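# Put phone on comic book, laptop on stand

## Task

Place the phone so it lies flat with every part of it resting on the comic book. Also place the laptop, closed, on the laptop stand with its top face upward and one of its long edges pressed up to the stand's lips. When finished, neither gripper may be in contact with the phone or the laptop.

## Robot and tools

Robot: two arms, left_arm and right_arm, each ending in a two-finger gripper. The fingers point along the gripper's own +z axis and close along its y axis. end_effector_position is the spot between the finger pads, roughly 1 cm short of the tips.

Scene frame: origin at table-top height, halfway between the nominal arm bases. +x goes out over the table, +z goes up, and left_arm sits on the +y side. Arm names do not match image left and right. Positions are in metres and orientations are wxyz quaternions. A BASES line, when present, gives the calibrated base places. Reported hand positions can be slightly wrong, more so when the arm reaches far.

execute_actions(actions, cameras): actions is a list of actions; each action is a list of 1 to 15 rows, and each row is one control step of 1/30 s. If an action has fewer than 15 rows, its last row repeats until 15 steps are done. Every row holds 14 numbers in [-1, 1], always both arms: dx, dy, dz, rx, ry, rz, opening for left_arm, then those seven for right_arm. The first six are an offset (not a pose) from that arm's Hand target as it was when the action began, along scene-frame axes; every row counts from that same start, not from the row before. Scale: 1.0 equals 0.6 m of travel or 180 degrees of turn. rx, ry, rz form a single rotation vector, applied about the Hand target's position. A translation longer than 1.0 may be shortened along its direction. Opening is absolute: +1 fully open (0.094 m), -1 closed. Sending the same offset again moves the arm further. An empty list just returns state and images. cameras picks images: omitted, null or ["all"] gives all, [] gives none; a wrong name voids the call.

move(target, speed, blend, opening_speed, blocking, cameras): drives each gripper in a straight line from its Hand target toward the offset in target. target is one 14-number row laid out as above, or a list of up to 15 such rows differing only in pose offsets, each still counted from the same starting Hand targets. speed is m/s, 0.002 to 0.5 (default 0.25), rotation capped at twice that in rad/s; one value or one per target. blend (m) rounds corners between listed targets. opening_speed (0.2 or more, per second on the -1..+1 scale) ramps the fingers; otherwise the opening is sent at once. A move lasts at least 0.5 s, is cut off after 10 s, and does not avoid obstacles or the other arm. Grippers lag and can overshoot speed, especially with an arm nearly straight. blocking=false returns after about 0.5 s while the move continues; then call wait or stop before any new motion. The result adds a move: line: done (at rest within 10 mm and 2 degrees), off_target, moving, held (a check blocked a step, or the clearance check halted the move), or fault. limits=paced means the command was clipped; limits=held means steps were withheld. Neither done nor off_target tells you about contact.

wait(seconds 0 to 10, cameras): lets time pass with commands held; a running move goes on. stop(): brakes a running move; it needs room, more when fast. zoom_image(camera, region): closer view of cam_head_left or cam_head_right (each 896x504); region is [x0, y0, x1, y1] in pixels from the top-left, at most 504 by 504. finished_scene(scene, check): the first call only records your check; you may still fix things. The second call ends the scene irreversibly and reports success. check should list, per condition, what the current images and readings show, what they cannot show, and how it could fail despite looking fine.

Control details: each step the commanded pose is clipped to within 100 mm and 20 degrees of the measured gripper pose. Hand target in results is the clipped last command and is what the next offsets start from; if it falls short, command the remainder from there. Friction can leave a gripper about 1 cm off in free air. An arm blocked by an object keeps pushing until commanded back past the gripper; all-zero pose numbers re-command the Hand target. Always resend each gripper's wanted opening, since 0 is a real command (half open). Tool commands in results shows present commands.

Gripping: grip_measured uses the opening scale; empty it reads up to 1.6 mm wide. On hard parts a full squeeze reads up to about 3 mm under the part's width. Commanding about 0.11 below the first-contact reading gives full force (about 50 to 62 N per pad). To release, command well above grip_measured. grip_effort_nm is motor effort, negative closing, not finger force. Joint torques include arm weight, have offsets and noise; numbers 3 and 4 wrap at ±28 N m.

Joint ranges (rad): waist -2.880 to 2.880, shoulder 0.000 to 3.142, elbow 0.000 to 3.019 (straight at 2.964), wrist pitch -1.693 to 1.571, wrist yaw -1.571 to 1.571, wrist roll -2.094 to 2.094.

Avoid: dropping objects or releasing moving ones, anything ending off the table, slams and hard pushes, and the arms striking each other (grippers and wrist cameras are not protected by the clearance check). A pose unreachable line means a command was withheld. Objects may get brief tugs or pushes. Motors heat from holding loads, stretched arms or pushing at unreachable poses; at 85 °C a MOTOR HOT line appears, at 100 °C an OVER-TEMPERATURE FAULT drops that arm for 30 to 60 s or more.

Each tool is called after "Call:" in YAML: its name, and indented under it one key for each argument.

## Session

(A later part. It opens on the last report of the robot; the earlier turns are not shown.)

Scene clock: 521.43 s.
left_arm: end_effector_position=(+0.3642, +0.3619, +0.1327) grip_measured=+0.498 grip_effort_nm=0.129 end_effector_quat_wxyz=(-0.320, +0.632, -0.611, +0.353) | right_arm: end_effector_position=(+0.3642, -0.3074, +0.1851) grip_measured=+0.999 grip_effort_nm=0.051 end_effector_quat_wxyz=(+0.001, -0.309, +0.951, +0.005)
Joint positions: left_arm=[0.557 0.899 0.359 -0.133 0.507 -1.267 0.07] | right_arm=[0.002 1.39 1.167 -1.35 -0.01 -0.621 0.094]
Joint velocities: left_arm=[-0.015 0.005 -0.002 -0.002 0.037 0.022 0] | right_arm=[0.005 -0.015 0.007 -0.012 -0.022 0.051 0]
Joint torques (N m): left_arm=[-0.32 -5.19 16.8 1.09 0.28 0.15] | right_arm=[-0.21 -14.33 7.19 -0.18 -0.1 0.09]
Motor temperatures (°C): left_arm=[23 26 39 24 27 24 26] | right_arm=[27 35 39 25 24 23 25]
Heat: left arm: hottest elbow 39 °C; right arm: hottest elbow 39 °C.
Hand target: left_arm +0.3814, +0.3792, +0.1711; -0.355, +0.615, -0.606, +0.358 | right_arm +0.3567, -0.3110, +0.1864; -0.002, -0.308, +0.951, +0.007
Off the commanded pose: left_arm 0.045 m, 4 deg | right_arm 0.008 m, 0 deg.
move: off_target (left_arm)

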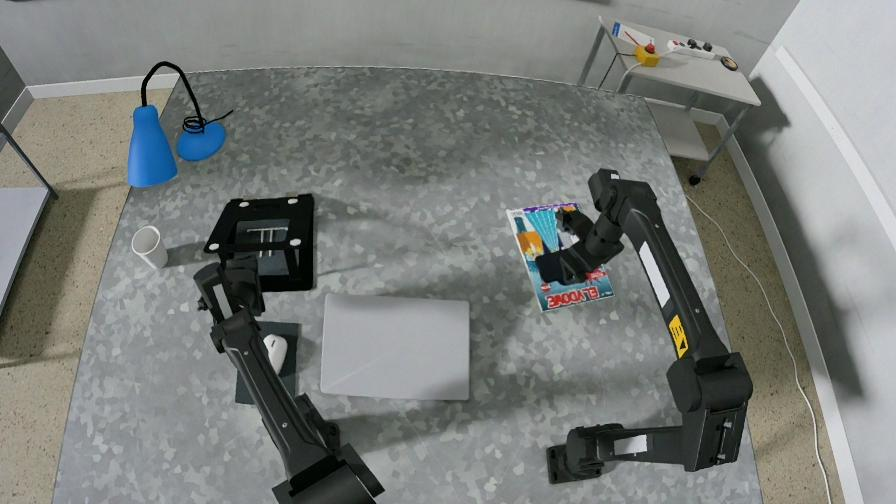

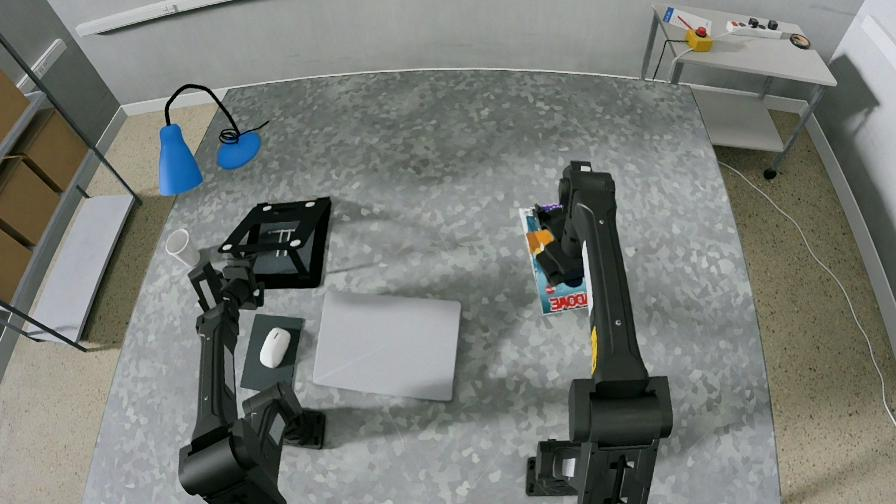

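Call:
move:
  target: [0.125,0,-0.075,0,0,0,0.5,0,0,0,0,0,0,1]
  speed: 0.08

Call:
zoom_image:
  camera: "cam_head_right"
  region: [160, 180, 360, 330]

Call:
zoom_image:
  camera: "cam_head_left"
  region: [150, 180, 350, 330]

Scene clock: 526.60 s.
left_arm: end_effector_position=(+0.4147, +0.3659, +0.0872) grip_measured=+0.498 grip_effort_nm=0.125 end_effector_quat_wxyz=(-0.313, +0.644, -0.610, +0.340) | right_arm: end_effector_position=(+0.3642, -0.3074, +0.1851) grip_measured=+0.999 grip_effort_nm=0.056 end_effector_quat_wxyz=(+0.001, -0.309, +0.951, +0.005)
Joint positions: left_arm=[0.452 1.207 0.397 0.139 0.4 -1.34 0.07] | right_arm=[0.002 1.39 1.167 -1.35 -0.01 -0.621 0.094]
Joint velocities: left_arm=[-0.015 0.015 -0.017 0.002 0.037 -0.022 0.001] | right_arm=[-0.005 -0.015 -0.002 -0.002 -0.066 -0.007 0]
Joint torques (N m): left_arm=[-3.08 -7.24 16.32 2.82 -0.01 -0.01] | right_arm=[-0.21 -14.45 7.2 -0.18 -0.1 0.09]
Motor temperatures (°C): left_arm=[23 26 40 24 27 24 26] | right_arm=[27 35 39 25 24 23 25]
Heat: left arm: hottest elbow 40 °C; right arm: hottest elbow 39 °C.
Hand target: left_arm +0.4558, +0.3783, +0.1265; -0.355, +0.615, -0.606, +0.358 | right_arm +0.3567, -0.3110, +0.1864; -0.002, -0.308, +0.951, +0.007
Off the commanded pose: left_arm 0.059 m, 6 deg | right_arm 0.008 m, 0 deg.
move: off_target (left_arm)

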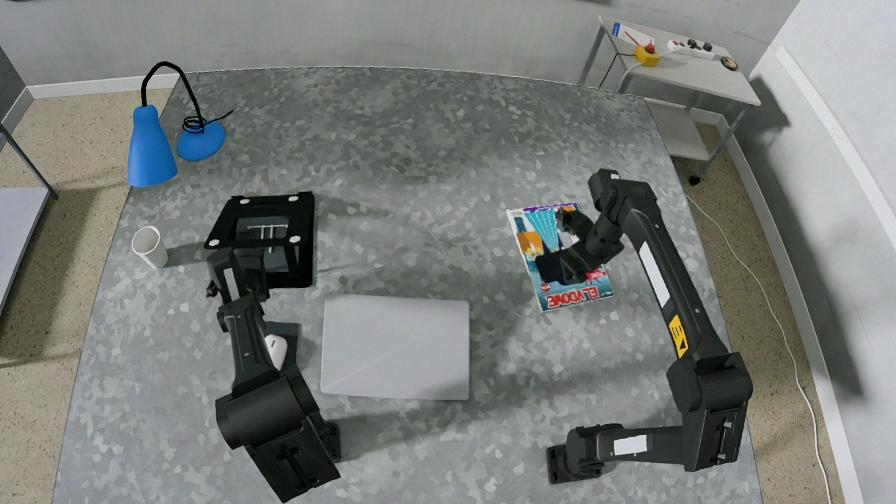

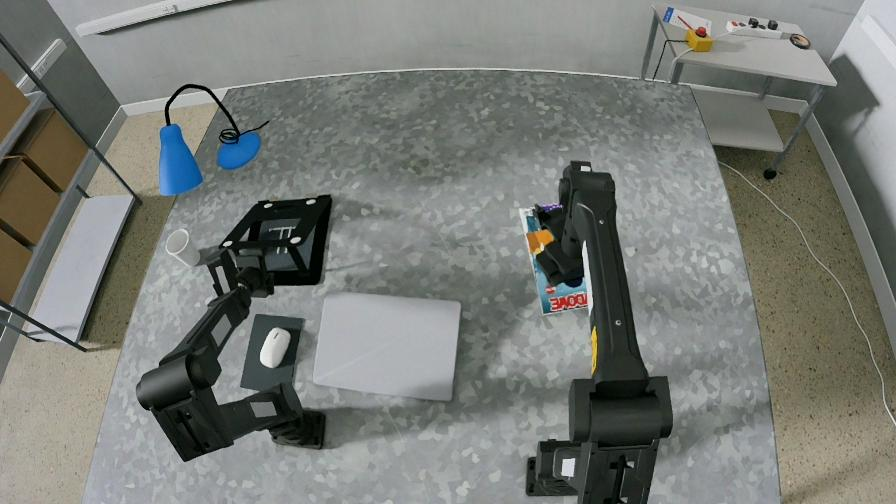

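Scaled by 2.520.

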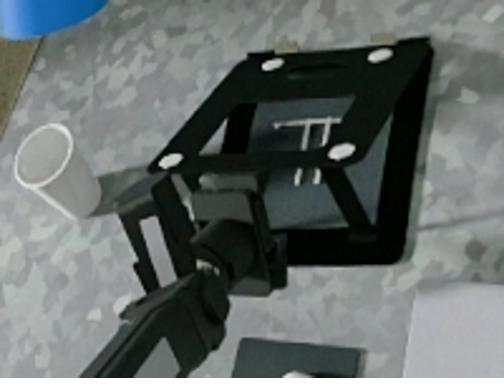

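Scaled by 2.520.

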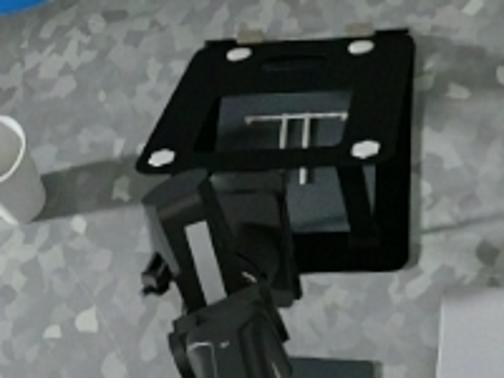

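Call:
move:
  target:
    - [-0.12,0,0.08,0,0,0,0.6,0,0,0,0,0,0,1]
    - [-0.12,0,0.16,0,0,0,0.6,0,0,0,0,0,0,1]
  speed: 0.08
  cameras: []

Scene clock: 531.70 s.
left_arm: end_effector_position=(+0.3710, +0.3642, +0.1815) grip_measured=+0.598 grip_effort_nm=0.129 end_effector_quat_wxyz=(-0.321, +0.631, -0.611, +0.353) | right_arm: end_effector_position=(+0.3642, -0.3074, +0.1851) grip_measured=+0.999 grip_effort_nm=0.056 end_effector_quat_wxyz=(+0.001, -0.309, +0.951, +0.005)
Joint positions: left_arm=[0.549 0.829 0.469 -0.309 0.5 -1.273 0.075] | right_arm=[0.002 1.39 1.167 -1.35 -0.01 -0.621 0.094]
Joint velocities: left_arm=[-0.015 -0.005 0.012 -0.002 0.022 0.066 0] | right_arm=[-0.005 -0.005 -0.012 -0.002 -0.037 -0.037 0]
Joint torques (N m): left_arm=[0.15 -4.48 17.87 1.13 0.27 0.17] | right_arm=[-0.15 -14.33 7.19 -0.2 -0.1 0.09]
Motor temperatures (°C): left_arm=[23 26 41 24 27 24 26] | right_arm=[27 35 39 25 24 23 25]
Heat: left arm: hottest elbow 41 °C; right arm: hottest elbow 39 °C.
Hand target: left_arm +0.3850, +0.3792, +0.2222; -0.355, +0.615, -0.606, +0.358 | right_arm +0.3567, -0.3110, +0.1864; -0.002, -0.308, +0.951, +0.007
Off the commanded pose: left_arm 0.045 m, 4 deg | right_arm 0.008 m, 0 deg.
move: off_target (left_arm)
No camera images: "cameras" was empty.

Call:
move:
  target: [0.006,0,-0.07,0,0,0,0.6,0,0,0,0,0,0,1]
  speed: 0.08
  cameras: []

Scene clock: 537.53 s.
left_arm: end_effector_position=(+0.3883, +0.3754, +0.1841) grip_measured=+0.598 grip_effort_nm=0.129 end_effector_quat_wxyz=(-0.350, +0.615, -0.608, +0.360) | right_arm: end_effector_position=(+0.3642, -0.3074, +0.1851) grip_measured=+0.999 grip_effort_nm=0.056 end_effector_quat_wxyz=(+0.001, -0.309, +0.951, +0.005)
Joint positions: left_arm=[0.549 0.891 0.469 -0.178 0.5 -1.272 0.075] | right_arm=[0.002 1.39 1.167 -1.35 -0.01 -0.621 0.094]
Joint velocities: left_arm=[-0.015 0.005 0.002 -0.012 -0.066 0.095 0.001] | right_arm=[-0.005 0.005 0.002 0.007 -0.022 -0.022 0.001]
Joint torques (N m): left_arm=[-0.97 -4.31 10.21 2.41 0.07 0.11] | right_arm=[-0.15 -14.33 7.16 -0.2 -0.1 0.08]
Motor temperatures (°C): left_arm=[23 26 40 24 27 24 26] | right_arm=[27 35 39 25 24 23 25]
Heat: left arm: hottest elbow 40 °C; right arm: hottest elbow 39 °C.
Hand target: left_arm +0.3882, +0.3790, +0.1802; -0.354, +0.615, -0.606, +0.358 | right_arm +0.3567, -0.3110, +0.1864; -0.002, -0.308, +0.951, +0.007
Off the commanded pose: left_arm 0.005 m, 1 deg | right_arm 0.008 m, 0 deg.
move: done
No camera images: "cameras" was empty.

Call:
move:
  target: [-0.015,-0.015,-0.085,0,0,0,0.6,0,0,0,0,0,0,1]
  speed: 0.08
  cameras: []

Scene clock: 540.73 s.
left_arm: end_effector_position=(+0.3788, +0.3702, +0.1337) grip_measured=+0.598 grip_effort_nm=0.129 end_effector_quat_wxyz=(-0.353, +0.615, -0.607, +0.358) | right_arm: end_effector_position=(+0.3642, -0.3074, +0.1851) grip_measured=+0.999 grip_effort_nm=0.056 end_effector_quat_wxyz=(+0.001, -0.309, +0.951, +0.005)
Joint positions: left_arm=[0.549 0.961 0.349 0.017 0.495 -1.272 0.075] | right_arm=[0.002 1.39 1.167 -1.35 -0.01 -0.621 0.094]
Joint velocities: left_arm=[0.005 -0.015 -0.002 0.012 -0.007 -0.037 0.001] | right_arm=[0.005 0.005 0.007 0.002 -0.007 -0.037 0]
Joint torques (N m): left_arm=[-0.91 -4.31 9.18 2.47 -0.05 0.09] | right_arm=[-0.15 -14.39 7.17 -0.18 -0.09 0.09]
Motor temperatures (°C): left_arm=[23 26 40 24 27 24 26] | right_arm=[27 35 39 25 24 23 25]
Heat: left arm: hottest elbow 40 °C; right arm: hottest elbow 39 °C.
Hand target: left_arm +0.3786, +0.3702, +0.1295; -0.355, +0.615, -0.606, +0.358 | right_arm +0.3567, -0.3110, +0.1864; -0.002, -0.308, +0.951, +0.007
Off the commanded pose: left_arm 0.005 m, 0 deg | right_arm 0.008 m, 0 deg.
move: done
No camera images: "cameras" was empty.

Call:
move:
  target: [0.125,-0.003,0.012,0,0,0,0.6,0,0,0,0,0,0,1]
  speed: 0.06

Call:
zoom_image:
  camera: "cam_head_right"
  region: [160, 180, 360, 330]

Call:
zoom_image:
  camera: "cam_head_left"
  region: [150, 180, 350, 330]

Scene clock: 545.93 s.
left_arm: end_effector_position=(+0.4160, +0.3573, +0.0991) grip_measured=+0.598 grip_effort_nm=0.129 end_effector_quat_wxyz=(-0.317, +0.641, -0.611, +0.340) | right_arm: end_effector_position=(+0.3642, -0.3074, +0.1851) grip_measured=+0.999 grip_effort_nm=0.056 end_effector_quat_wxyz=(+0.001, -0.309, +0.951, +0.005)
Joint positions: left_arm=[0.422 1.159 0.4 0.103 0.376 -1.355 0.075] | right_arm=[0.002 1.39 1.167 -1.35 -0.01 -0.621 0.094]
Joint velocities: left_arm=[0.005 -0.015 -0.002 -0.007 -0.051 -0.037 0] | right_arm=[-0.005 -0.005 -0.007 -0.002 -0.007 -0.081 -0.001]
Joint torques (N m): left_arm=[-2.84 -6.3 16.5 2.67 -0.03 -0.01] | right_arm=[-0.09 -14.33 7.17 -0.2 -0.1 0.1]
Motor temperatures (°C): left_arm=[23 26 39 24 27 24 26] | right_arm=[27 35 39 25 24 23 25]
Heat: left arm: hottest elbow 39 °C; right arm: hottest elbow 39 °C.
Hand target: left_arm +0.4535, +0.3674, +0.1367; -0.355, +0.615, -0.606, +0.358 | right_arm +0.3567, -0.3110, +0.1864; -0.002, -0.308, +0.951, +0.007
Off the commanded pose: left_arm 0.054 m, 6 deg | right_arm 0.008 m, 0 deg.
move: off_target (left_arm)

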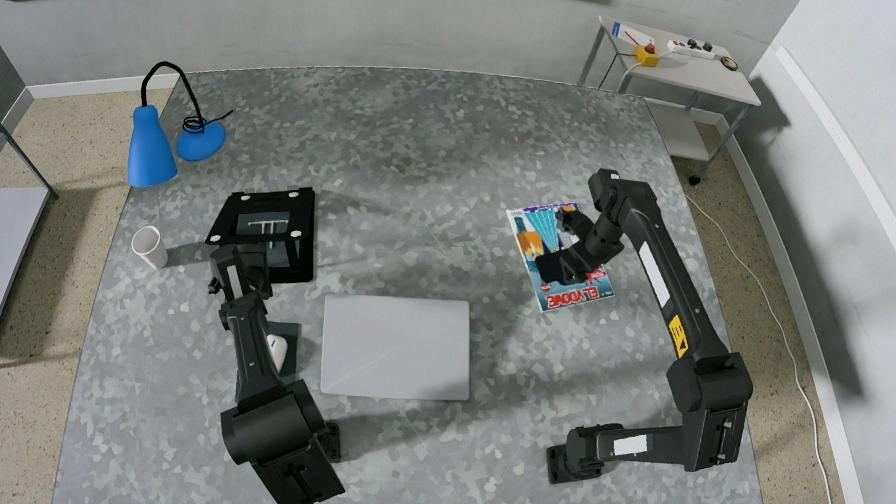

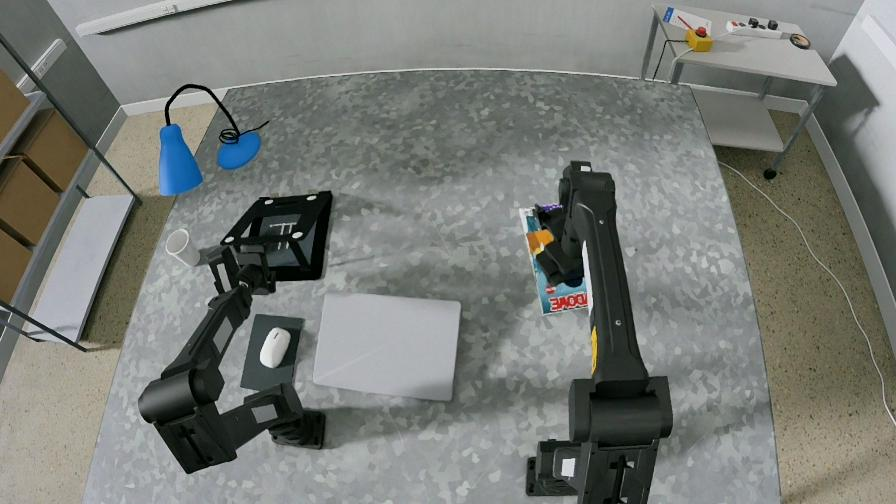

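Scaled by 2.520.

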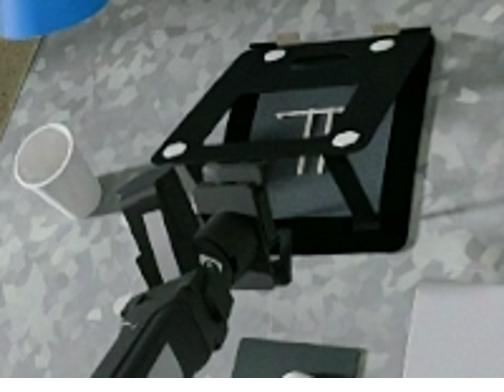

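Scaled by 2.520.

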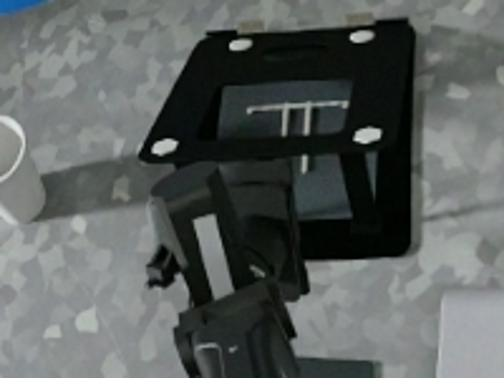

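Call:
zoom_image:
  camera: "cam_head_right"
  region: [210, 215, 290, 265]

Call:
zoom_image:
  camera: "cam_head_left"
  region: [200, 215, 280, 265]

Scaled by 6.300.

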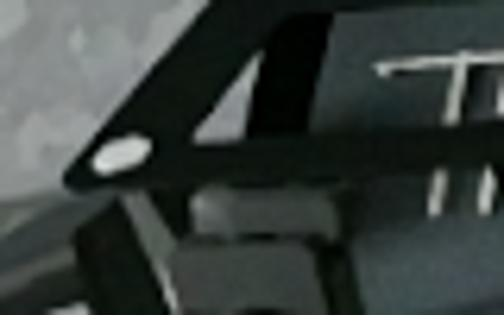

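Scaled by 6.300.

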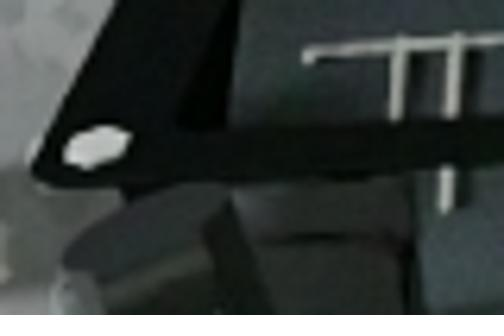

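Call:
move:
  target:
    - [-0.11,0,0.05,0,0,0,0.6,0,0,0,0,0,0,1]
    - [-0.11,0.02,0.2,0,0,0,0.6,0,0,0,0,0,0,1]
    - [-0.125,0.005,0.06,0,0,0,0.6,0,0,0,0,0,0,1]
  speed: 0.1

Call:
zoom_image:
  camera: "cam_head_right"
  region: [200, 215, 300, 278]

Call:
zoom_image:
  camera: "cam_head_left"
  region: [200, 215, 300, 278]

Scene clock: 583.63 s.
left_arm: end_effector_position=(+0.3795, +0.3679, +0.1766) grip_measured=+0.598 grip_effort_nm=0.125 end_effector_quat_wxyz=(-0.351, +0.615, -0.608, +0.360) | right_arm: end_effector_position=(+0.3642, -0.3074, +0.1851) grip_measured=+0.999 grip_effort_nm=0.056 end_effector_quat_wxyz=(+0.001, -0.309, +0.951, +0.005)
Joint positions: left_arm=[0.542 0.858 0.432 -0.172 0.494 -1.277 0.075] | right_arm=[0.002 1.39 1.167 -1.35 -0.01 -0.621 0.094]
Joint velocities: left_arm=[0.005 -0.005 -0.002 -0.007 -0.081 -0.066 0.001] | right_arm=[0.024 -0.005 0.007 0.007 0.022 -0.022 0.001]
Joint torques (N m): left_arm=[-0.32 -4.19 10.39 2.28 0.11 0.11] | right_arm=[-0.09 -14.33 7.17 -0.18 -0.09 0.09]
Motor temperatures (°C): left_arm=[23 26 39 24 27 23 26] | right_arm=[26 35 38 25 24 23 25]
Heat: left arm: hottest elbow 39 °C; right arm: hottest elbow 38 °C.
Hand target: left_arm +0.3791, +0.3714, +0.1724; -0.354, +0.616, -0.606, +0.358 | right_arm +0.3567, -0.3110, +0.1864; -0.002, -0.308, +0.951, +0.007
Off the commanded pose: left_arm 0.005 m, 1 deg | right_arm 0.008 m, 0 deg.
move: done

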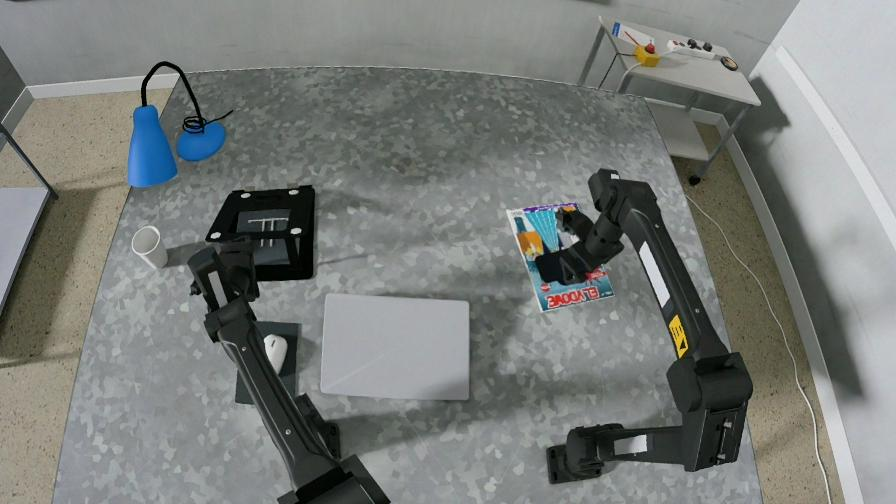

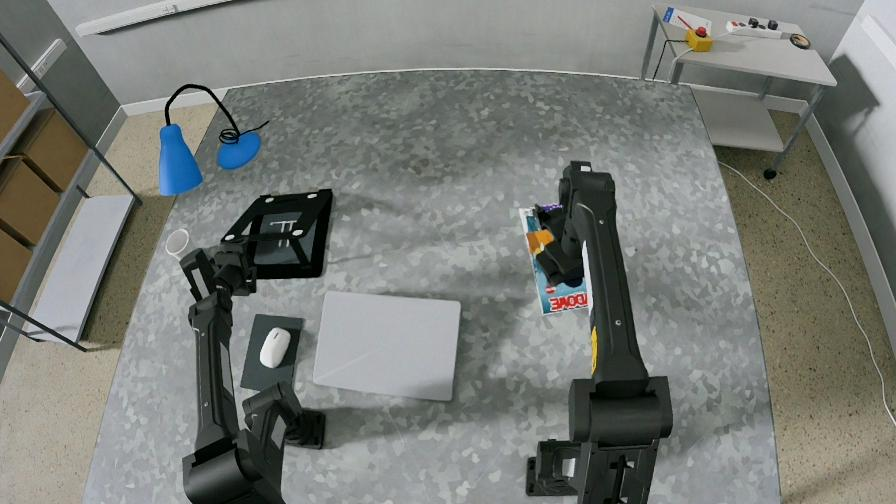

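Scaled by 5.040.

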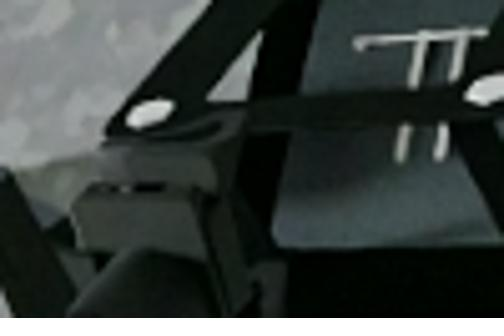

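Scaled by 5.040.

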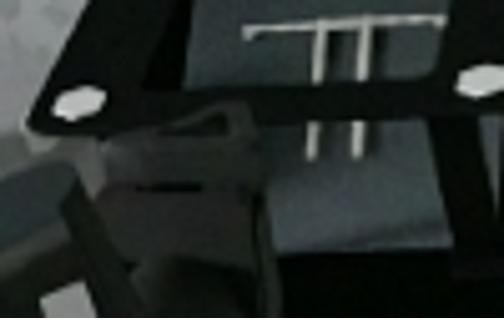

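Call:
move:
  target: [0.1,-0.003,0.005,0,0,0,0.6,0,0,0,0,0,0,1]
  speed: 0.06

Call:
zoom_image:
  camera: "cam_head_right"
  region: [200, 215, 300, 278]

Call:
zoom_image:
  camera: "cam_head_left"
  region: [200, 215, 300, 278]

Scene clock: 590.30 s.
left_arm: end_effector_position=(+0.4102, +0.3611, +0.1413) grip_measured=+0.598 grip_effort_nm=0.129 end_effector_quat_wxyz=(-0.325, +0.635, -0.610, +0.344) | right_arm: end_effector_position=(+0.3642, -0.3074, +0.1851) grip_measured=+0.999 grip_effort_nm=0.056 end_effector_quat_wxyz=(+0.001, -0.309, +0.951, +0.005)
Joint positions: left_arm=[0.446 1.028 0.447 -0.061 0.397 -1.339 0.075] | right_arm=[0.002 1.39 1.167 -1.35 -0.01 -0.621 0.094]
Joint velocities: left_arm=[0.015 0.005 0.002 -0.007 0.081 -0.081 0.001] | right_arm=[-0.005 0.015 -0.012 0.012 -0.081 0.007 0]
Joint torques (N m): left_arm=[-2.9 -5.83 16.68 2.54 -0.06 0.01] | right_arm=[-0.15 -14.33 7.16 -0.21 -0.1 0.08]
Motor temperatures (°C): left_arm=[23 26 40 24 27 23 26] | right_arm=[26 35 38 25 24 23 25]
Heat: left arm: hottest elbow 40 °C; right arm: hottest elbow 38 °C.
Hand target: left_arm +0.4389, +0.3689, +0.1757; -0.355, +0.615, -0.606, +0.358 | right_arm +0.3567, -0.3110, +0.1864; -0.002, -0.308, +0.951, +0.007
Off the commanded pose: left_arm 0.045 m, 4 deg | right_arm 0.008 m, 0 deg.
move: off_target (left_arm)

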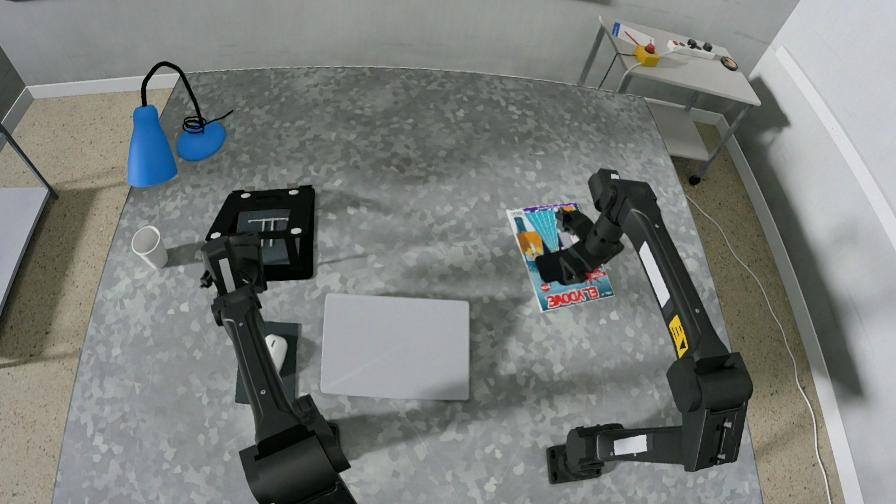

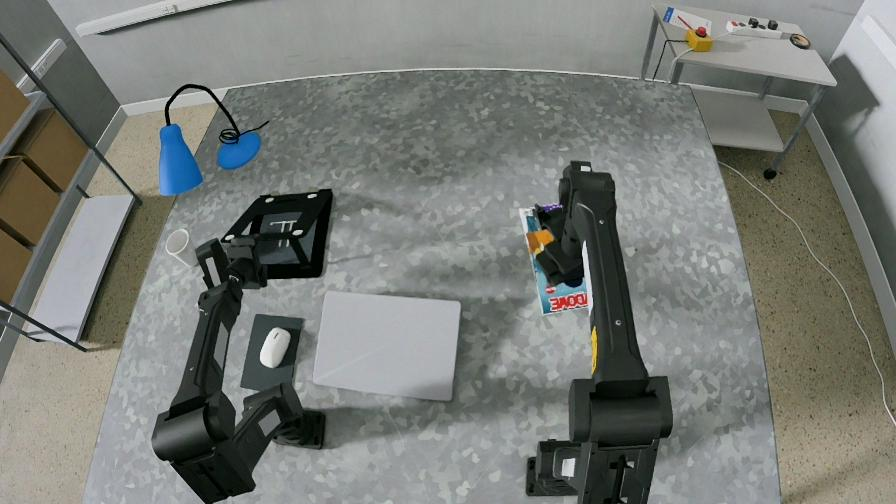

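Scaled by 5.040.

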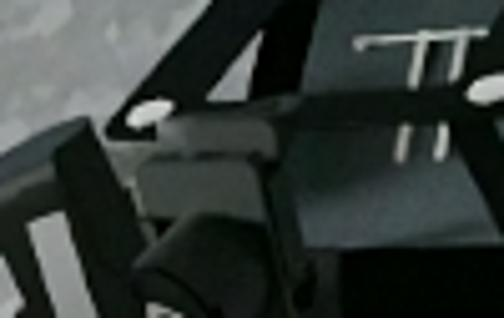

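Scaled by 5.040.

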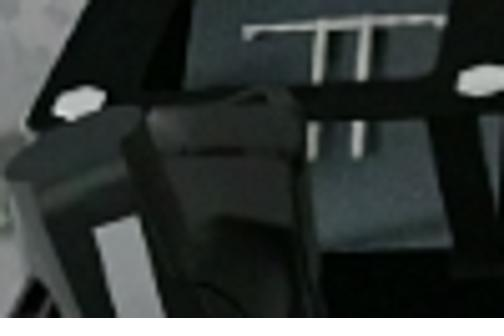

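Call:
move:
  target: [0.0,0,-0.02,0,0,0,-0.75,0,0,0,0,0,0,1]
  speed: 0.06
  opening_speed: 0.8

Call:
zoom_image:
  camera: "cam_head_right"
  region: [200, 215, 300, 278]

Call:
zoom_image:
  camera: "cam_head_left"
  region: [200, 215, 300, 278]

Scene clock: 598.13 s.
left_arm: end_effector_position=(+0.4227, +0.3654, +0.1477) grip_measured=-0.747 grip_effort_nm=-0.110 end_effector_quat_wxyz=(-0.345, +0.623, -0.608, +0.352) | right_arm: end_effector_position=(+0.3642, -0.3074, +0.1851) grip_measured=+0.999 grip_effort_nm=0.061 end_effector_quat_wxyz=(+0.001, -0.309, +0.951, +0.005)
Joint positions: left_arm=[0.441 1.06 0.457 0.011 0.397 -1.339 0.012] | right_arm=[0.002 1.39 1.167 -1.35 -0.01 -0.621 0.094]
Joint velocities: left_arm=[-0.015 0.005 0.002 -0.002 -0.007 -0.051 -0.001] | right_arm=[0.005 0.005 0.007 -0.012 0.007 -0.007 0.001]
Joint torques (N m): left_arm=[-2.43 -5.48 14.17 1.81 -0.1 -0.01] | right_arm=[-0.03 -14.33 7.2 -0.18 -0.1 0.09]
Motor temperatures (°C): left_arm=[23 25 41 24 27 23 26] | right_arm=[26 35 38 25 24 23 25]
Heat: left arm: hottest elbow 41 °C; right arm: hottest elbow 38 °C.
Hand target: left_arm +0.4388, +0.3688, +0.1636; -0.355, +0.615, -0.606, +0.358 | right_arm +0.3567, -0.3110, +0.1864; -0.002, -0.308, +0.951, +0.007
Off the commanded pose: left_arm 0.023 m, 2 deg | right_arm 0.008 m, 0 deg.
move: off_target (left_arm)

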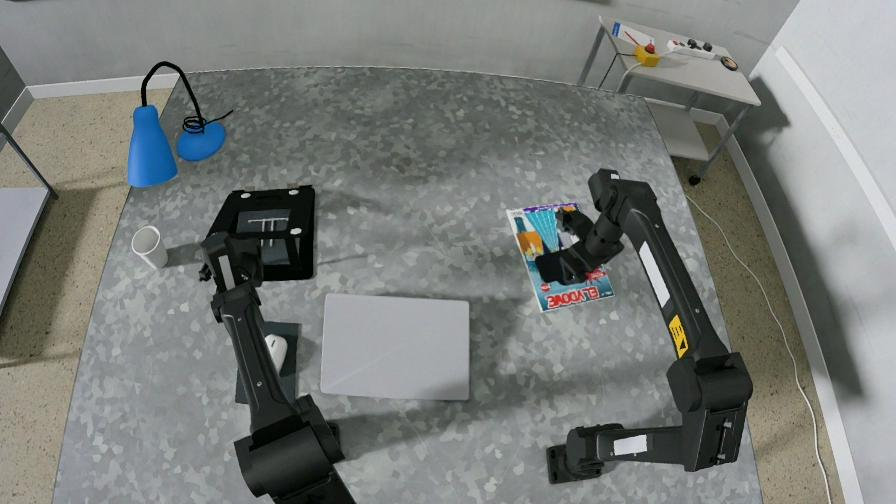

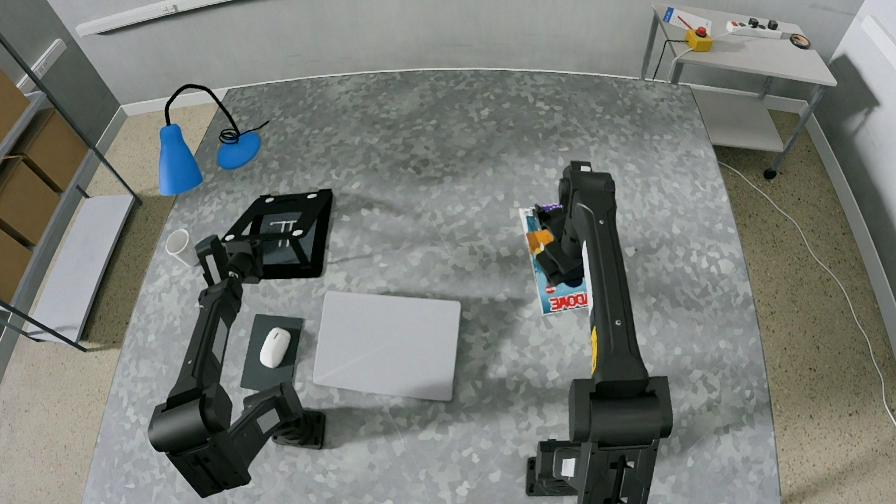

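Scaled by 5.040.

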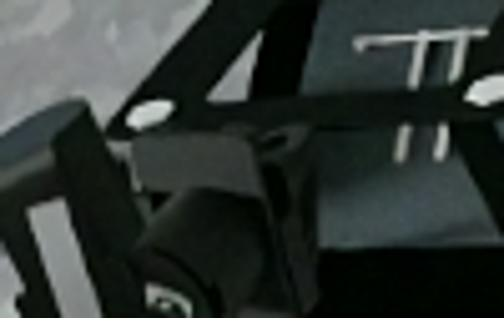

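Scaled by 5.040.

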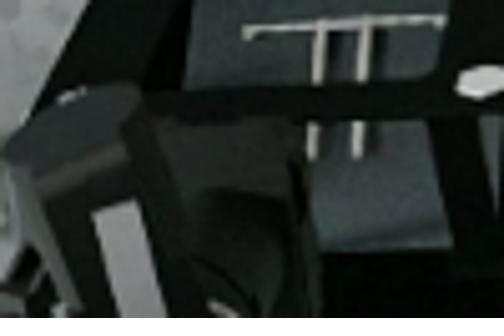

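Call:
move:
  target: [0.0,0,0,0,0,0,-1,0,0,0,0,0,0,1]
  speed: 0.06
  opening_speed: 0.4

Scene clock: 602.03 s.
left_arm: end_effector_position=(+0.4252, +0.3663, +0.1516) grip_measured=-0.987 grip_effort_nm=-0.696 end_effector_quat_wxyz=(-0.349, +0.620, -0.607, +0.354) | right_arm: end_effector_position=(+0.3642, -0.3074, +0.1851) grip_measured=+0.999 grip_effort_nm=0.056 end_effector_quat_wxyz=(+0.001, -0.309, +0.951, +0.005)
Joint positions: left_arm=[0.44 1.06 0.463 0.015 0.397 -1.339 0.001] | right_arm=[0.002 1.39 1.167 -1.35 -0.01 -0.621 0.094]
Joint velocities: left_arm=[-0.005 0.005 -0.002 -0.002 -0.037 0.037 0] | right_arm=[-0.005 0.005 0.007 -0.002 -0.022 0.007 0.001]
Joint torques (N m): left_arm=[-2.78 -5.42 13.74 1.44 -0.09 -0.02] | right_arm=[-0.09 -14.39 7.19 -0.18 -0.1 0.09]
Motor temperatures (°C): left_arm=[23 25 41 24 27 23 26] | right_arm=[26 35 38 25 24 23 25]
Heat: left arm: hottest elbow 41 °C; right arm: hottest elbow 38 °C.
Hand target: left_arm +0.4388, +0.3688, +0.1636; -0.355, +0.615, -0.606, +0.358 | right_arm +0.3567, -0.3110, +0.1864; -0.002, -0.308, +0.951, +0.007
Off the commanded pose: left_arm 0.018 m, 1 deg | right_arm 0.008 m, 0 deg.
move: off_target (left_arm)

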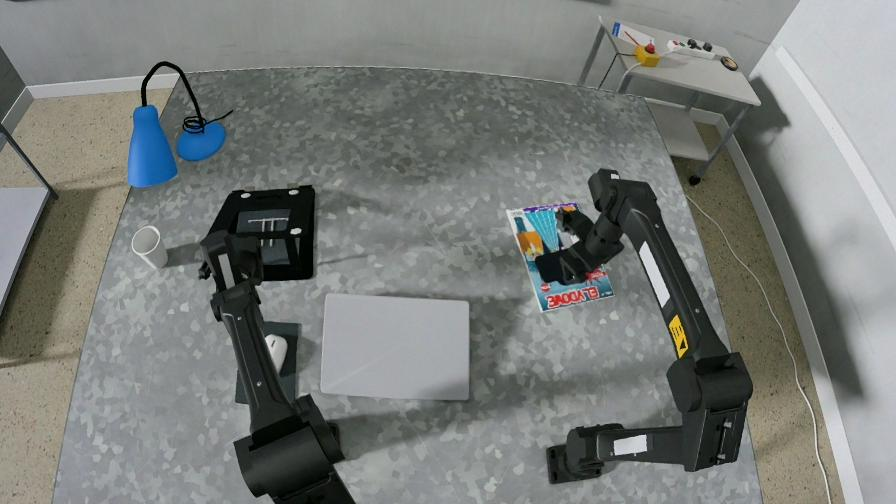

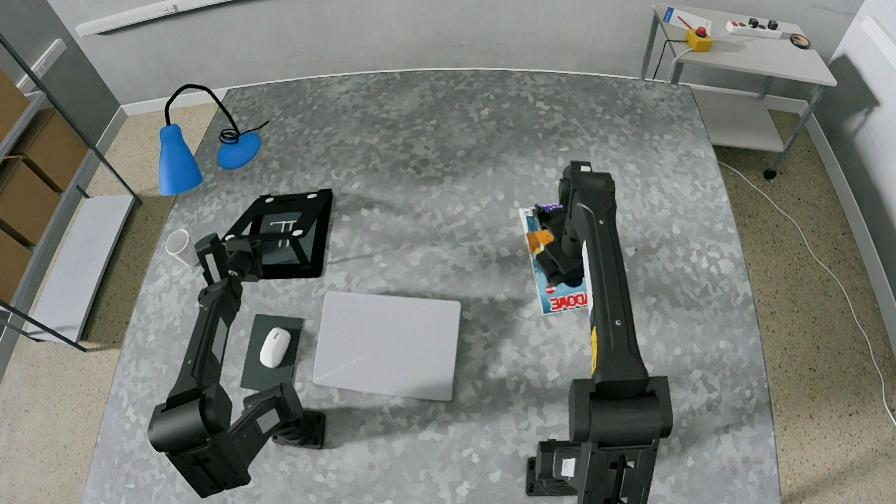

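Call:
zoom_image:
  camera: "cam_head_right"
  region: [215, 215, 275, 253]

Call:
zoom_image:
  camera: "cam_head_left"
  region: [215, 215, 275, 253]

Scaled by 8.400.

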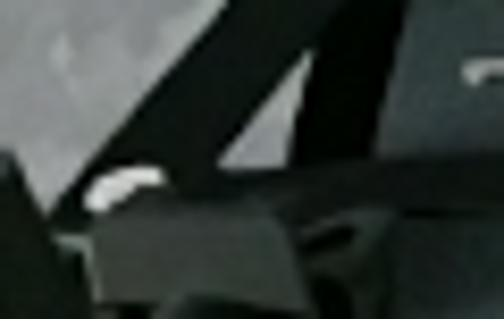

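Scaled by 8.400.

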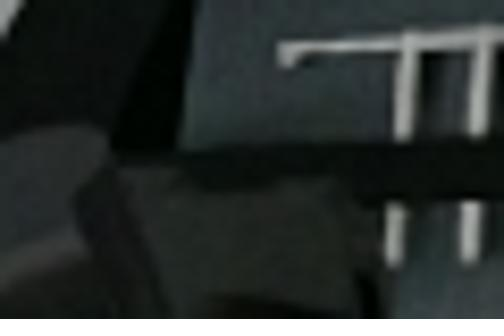

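Call:
move:
  target:
    - [-0.05,0,0.05,0,0,0,-1,0,0,0,0,0,0,1]
    - [-0.1,0,0.04,0,0,0,-1,0,0,0,0,0,0,1]
  speed: 0.1
  cameras: []

Call:
move:
  target: [0,0,-0.02,0,0,0,0.7,0,0,0,0,0,0,1]
  speed: 0.1
  cameras: []

Scene clock: 612.83 s.
left_arm: end_effector_position=(+0.3854, +0.3675, +0.1910) grip_measured=-0.987 grip_effort_nm=-0.691 end_effector_quat_wxyz=(-0.355, +0.612, -0.607, +0.361) | right_arm: end_effector_position=(+0.3642, -0.3074, +0.1851) grip_measured=+0.999 grip_effort_nm=0.056 end_effector_quat_wxyz=(+0.001, -0.309, +0.951, +0.005)
Joint positions: left_arm=[0.528 0.85 0.463 -0.196 0.484 -1.287 0.001] | right_arm=[0.002 1.39 1.167 -1.35 -0.01 -0.621 0.094]
Joint velocities: left_arm=[0.005 -0.005 -0.002 -0.002 0.051 -0.007 0] | right_arm=[-0.015 -0.015 -0.012 0.012 -0.037 -0.007 -0.002]
Joint torques (N m): left_arm=[-0.56 -5.77 10.28 1.26 0.3 0.14] | right_arm=[-0.15 -14.39 7.17 -0.21 -0.1 0.09]
Motor temperatures (°C): left_arm=[23 25 42 24 27 23 27] | right_arm=[26 35 38 25 24 23 25]
Heat: left arm: hottest elbow 42 °C; right arm: hottest elbow 38 °C.
Hand target: left_arm +0.3792, +0.3697, +0.1875; -0.355, +0.616, -0.606, +0.358 | right_arm +0.3567, -0.3110, +0.1864; -0.002, -0.308, +0.951, +0.007
Off the commanded pose: left_arm 0.007 m, 1 deg | right_arm 0.008 m, 0 deg.
move: done
No camera images: "cameras" was empty.

Scene clock: 613.77 s.
left_arm: end_effector_position=(+0.3805, +0.3647, +0.1791) grip_measured=+0.698 grip_effort_nm=0.129 end_effector_quat_wxyz=(-0.349, +0.616, -0.608, +0.360) | right_arm: end_effector_position=(+0.3642, -0.3074, +0.1851) grip_measured=+0.999 grip_effort_nm=0.056 end_effector_quat_wxyz=(+0.001, -0.309, +0.951, +0.005)
Joint positions: left_arm=[0.529 0.85 0.437 -0.184 0.484 -1.285 0.08] | right_arm=[0.002 1.39 1.167 -1.35 -0.01 -0.621 0.094]
Joint velocities: left_arm=[-0.005 -0.015 -0.007 0.002 -0.066 -0.081 0] | right_arm=[-0.005 -0.005 -0.007 0.002 0.007 -0.007 0]
Joint torques (N m): left_arm=[-0.21 -4.54 10.13 2.41 0.25 0.16] | right_arm=[-0.15 -14.33 7.21 -0.18 -0.09 0.08]
Motor temperatures (°C): left_arm=[23 25 41 24 27 23 27] | right_arm=[26 35 38 25 24 23 25]
Heat: left arm: hottest elbow 41 °C; right arm: hottest elbow 38 °C.
Hand target: left_arm +0.3791, +0.3696, +0.1753; -0.354, +0.616, -0.606, +0.357 | right_arm +0.3567, -0.3110, +0.1864; -0.002, -0.308, +0.951, +0.007
Off the commanded pose: left_arm 0.006 m, 1 deg | right_arm 0.008 m, 0 deg.
move: done
No camera images: "cameras" was empty.

Call:
move:
  target: [0.175,-0.003,-0.02,0,0,0,0.7,0,0,0,0,0,0,1]
  speed: 0.06

Call:
zoom_image:
  camera: "cam_head_right"
  region: [200, 215, 300, 278]

Call:
zoom_image:
  camera: "cam_head_left"
  region: [200, 215, 300, 278]

Scene clock: 619.73 s.
left_arm: end_effector_position=(+0.4536, +0.3607, +0.1324) grip_measured=+0.698 grip_effort_nm=0.129 end_effector_quat_wxyz=(-0.327, +0.634, -0.611, +0.343) | right_arm: end_effector_position=(+0.3642, -0.3074, +0.1851) grip_measured=+0.999 grip_effort_nm=0.061 end_effector_quat_wxyz=(+0.001, -0.309, +0.951, +0.005)
Joint positions: left_arm=[0.377 1.184 0.516 0.044 0.34 -1.377 0.08] | right_arm=[0.002 1.39 1.167 -1.35 -0.01 -0.621 0.094]
Joint velocities: left_arm=[-0.015 -0.005 -0.007 0.002 0.081 -0.007 -0.001] | right_arm=[-0.015 -0.005 -0.007 -0.007 -0.022 0.051 0]
Joint torques (N m): left_arm=[-2.67 -7.88 16.24 2.41 -0.05 -0.02] | right_arm=[-0.21 -14.39 7.17 -0.2 -0.1 0.09]
Motor temperatures (°C): left_arm=[23 25 41 24 27 23 27] | right_arm=[26 35 38 25 24 23 25]
Heat: left arm: hottest elbow 41 °C; right arm: hottest elbow 38 °C.
Hand target: left_arm +0.4837, +0.3664, +0.1638; -0.355, +0.615, -0.606, +0.358 | right_arm +0.3567, -0.3110, +0.1864; -0.002, -0.308, +0.951, +0.007
Off the commanded pose: left_arm 0.044 m, 4 deg | right_arm 0.008 m, 0 deg.
move: off_target (left_arm)

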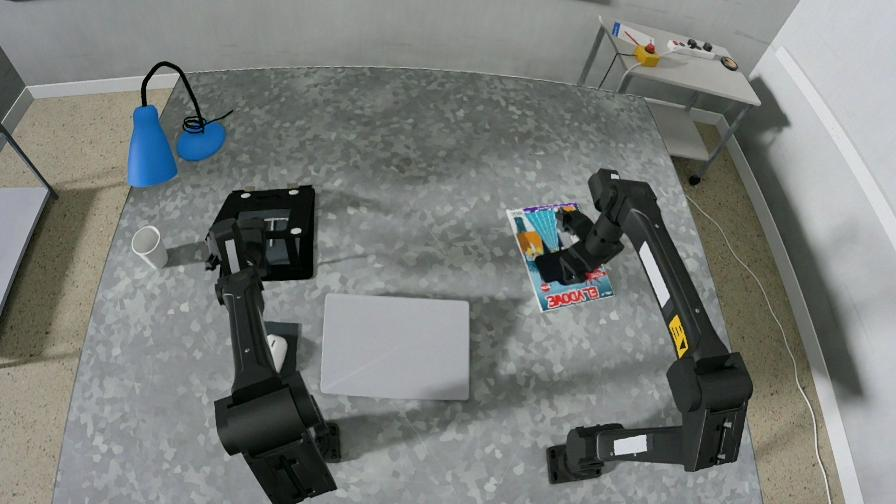

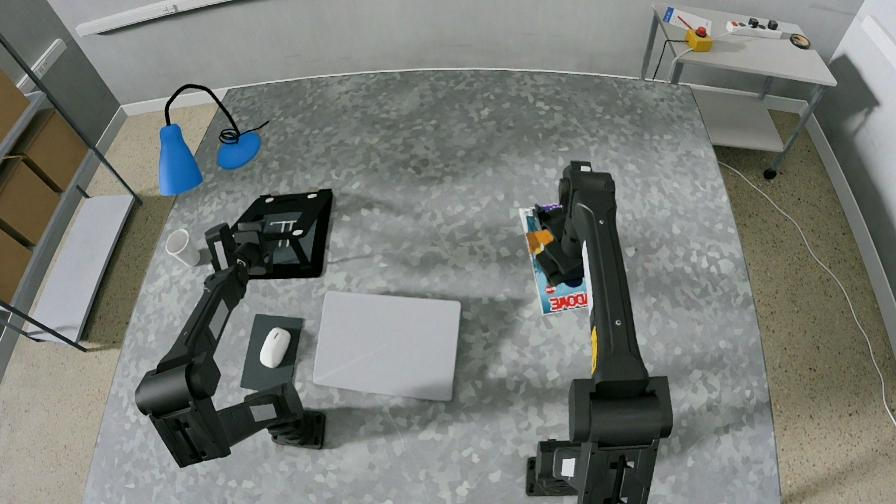

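Scaled by 5.040.

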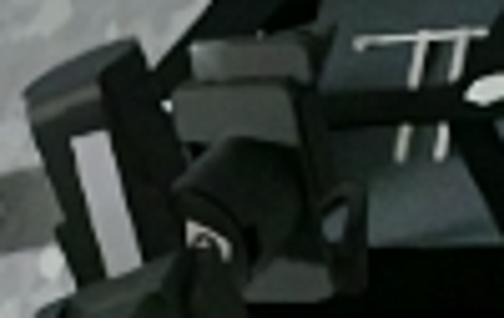

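Scaled by 5.040.

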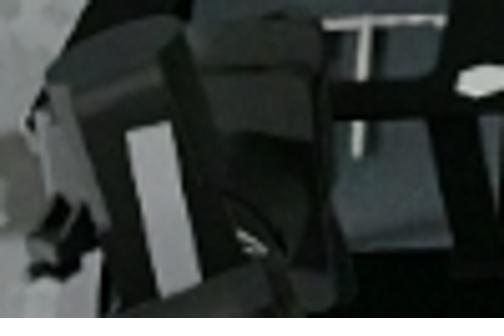

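Call:
execute_actions:
  actions: []

Scene clock: 630.50 s.
left_arm: end_effector_position=(+0.4536, +0.3607, +0.1322) grip_measured=+0.698 grip_effort_nm=0.129 end_effector_quat_wxyz=(-0.327, +0.634, -0.611, +0.343) | right_arm: end_effector_position=(+0.3642, -0.3074, +0.1851) grip_measured=+0.999 grip_effort_nm=0.056 end_effector_quat_wxyz=(+0.001, -0.309, +0.951, +0.005)
Joint positions: left_arm=[0.377 1.184 0.516 0.044 0.34 -1.378 0.08] | right_arm=[0.002 1.39 1.167 -1.35 -0.01 -0.621 0.094]
Joint velocities: left_arm=[-0.005 -0.005 0.002 -0.007 -0.007 -0.007 -0.001] | right_arm=[-0.015 0.005 -0.007 0.002 -0.007 -0.022 0]
Joint torques (N m): left_arm=[-3.14 -7 15.95 2.36 -0.07 -0.05] | right_arm=[-0.15 -14.39 7.19 -0.18 -0.09 0.09]
Motor temperatures (°C): left_arm=[23 25 41 24 26 23 26] | right_arm=[26 35 38 25 24 23 25]
Heat: left arm: hottest elbow 41 °C; right arm: hottest elbow 38 °C.
Hand target: left_arm +0.4837, +0.3664, +0.1636; -0.355, +0.615, -0.606, +0.358 | right_arm +0.3567, -0.3110, +0.1864; -0.002, -0.308, +0.951, +0.007
Tool commands: left_gripper/opening=+0.7 right_gripper/opening=+1.0
Off the commanded pose: left_arm 0.044 m, 4 deg | right_arm 0.008 m, 0 deg.

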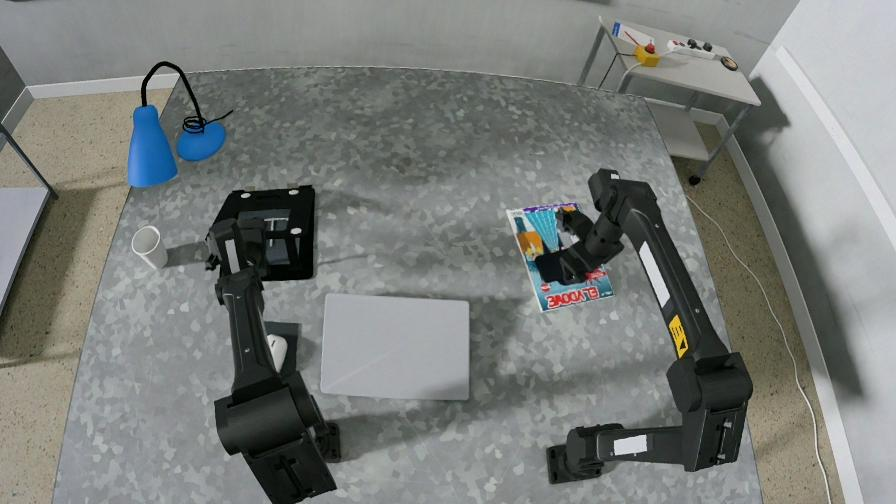

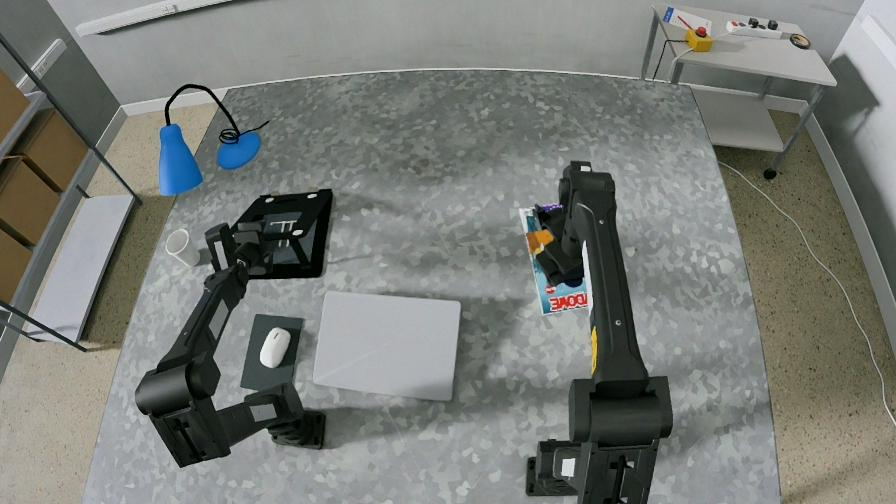

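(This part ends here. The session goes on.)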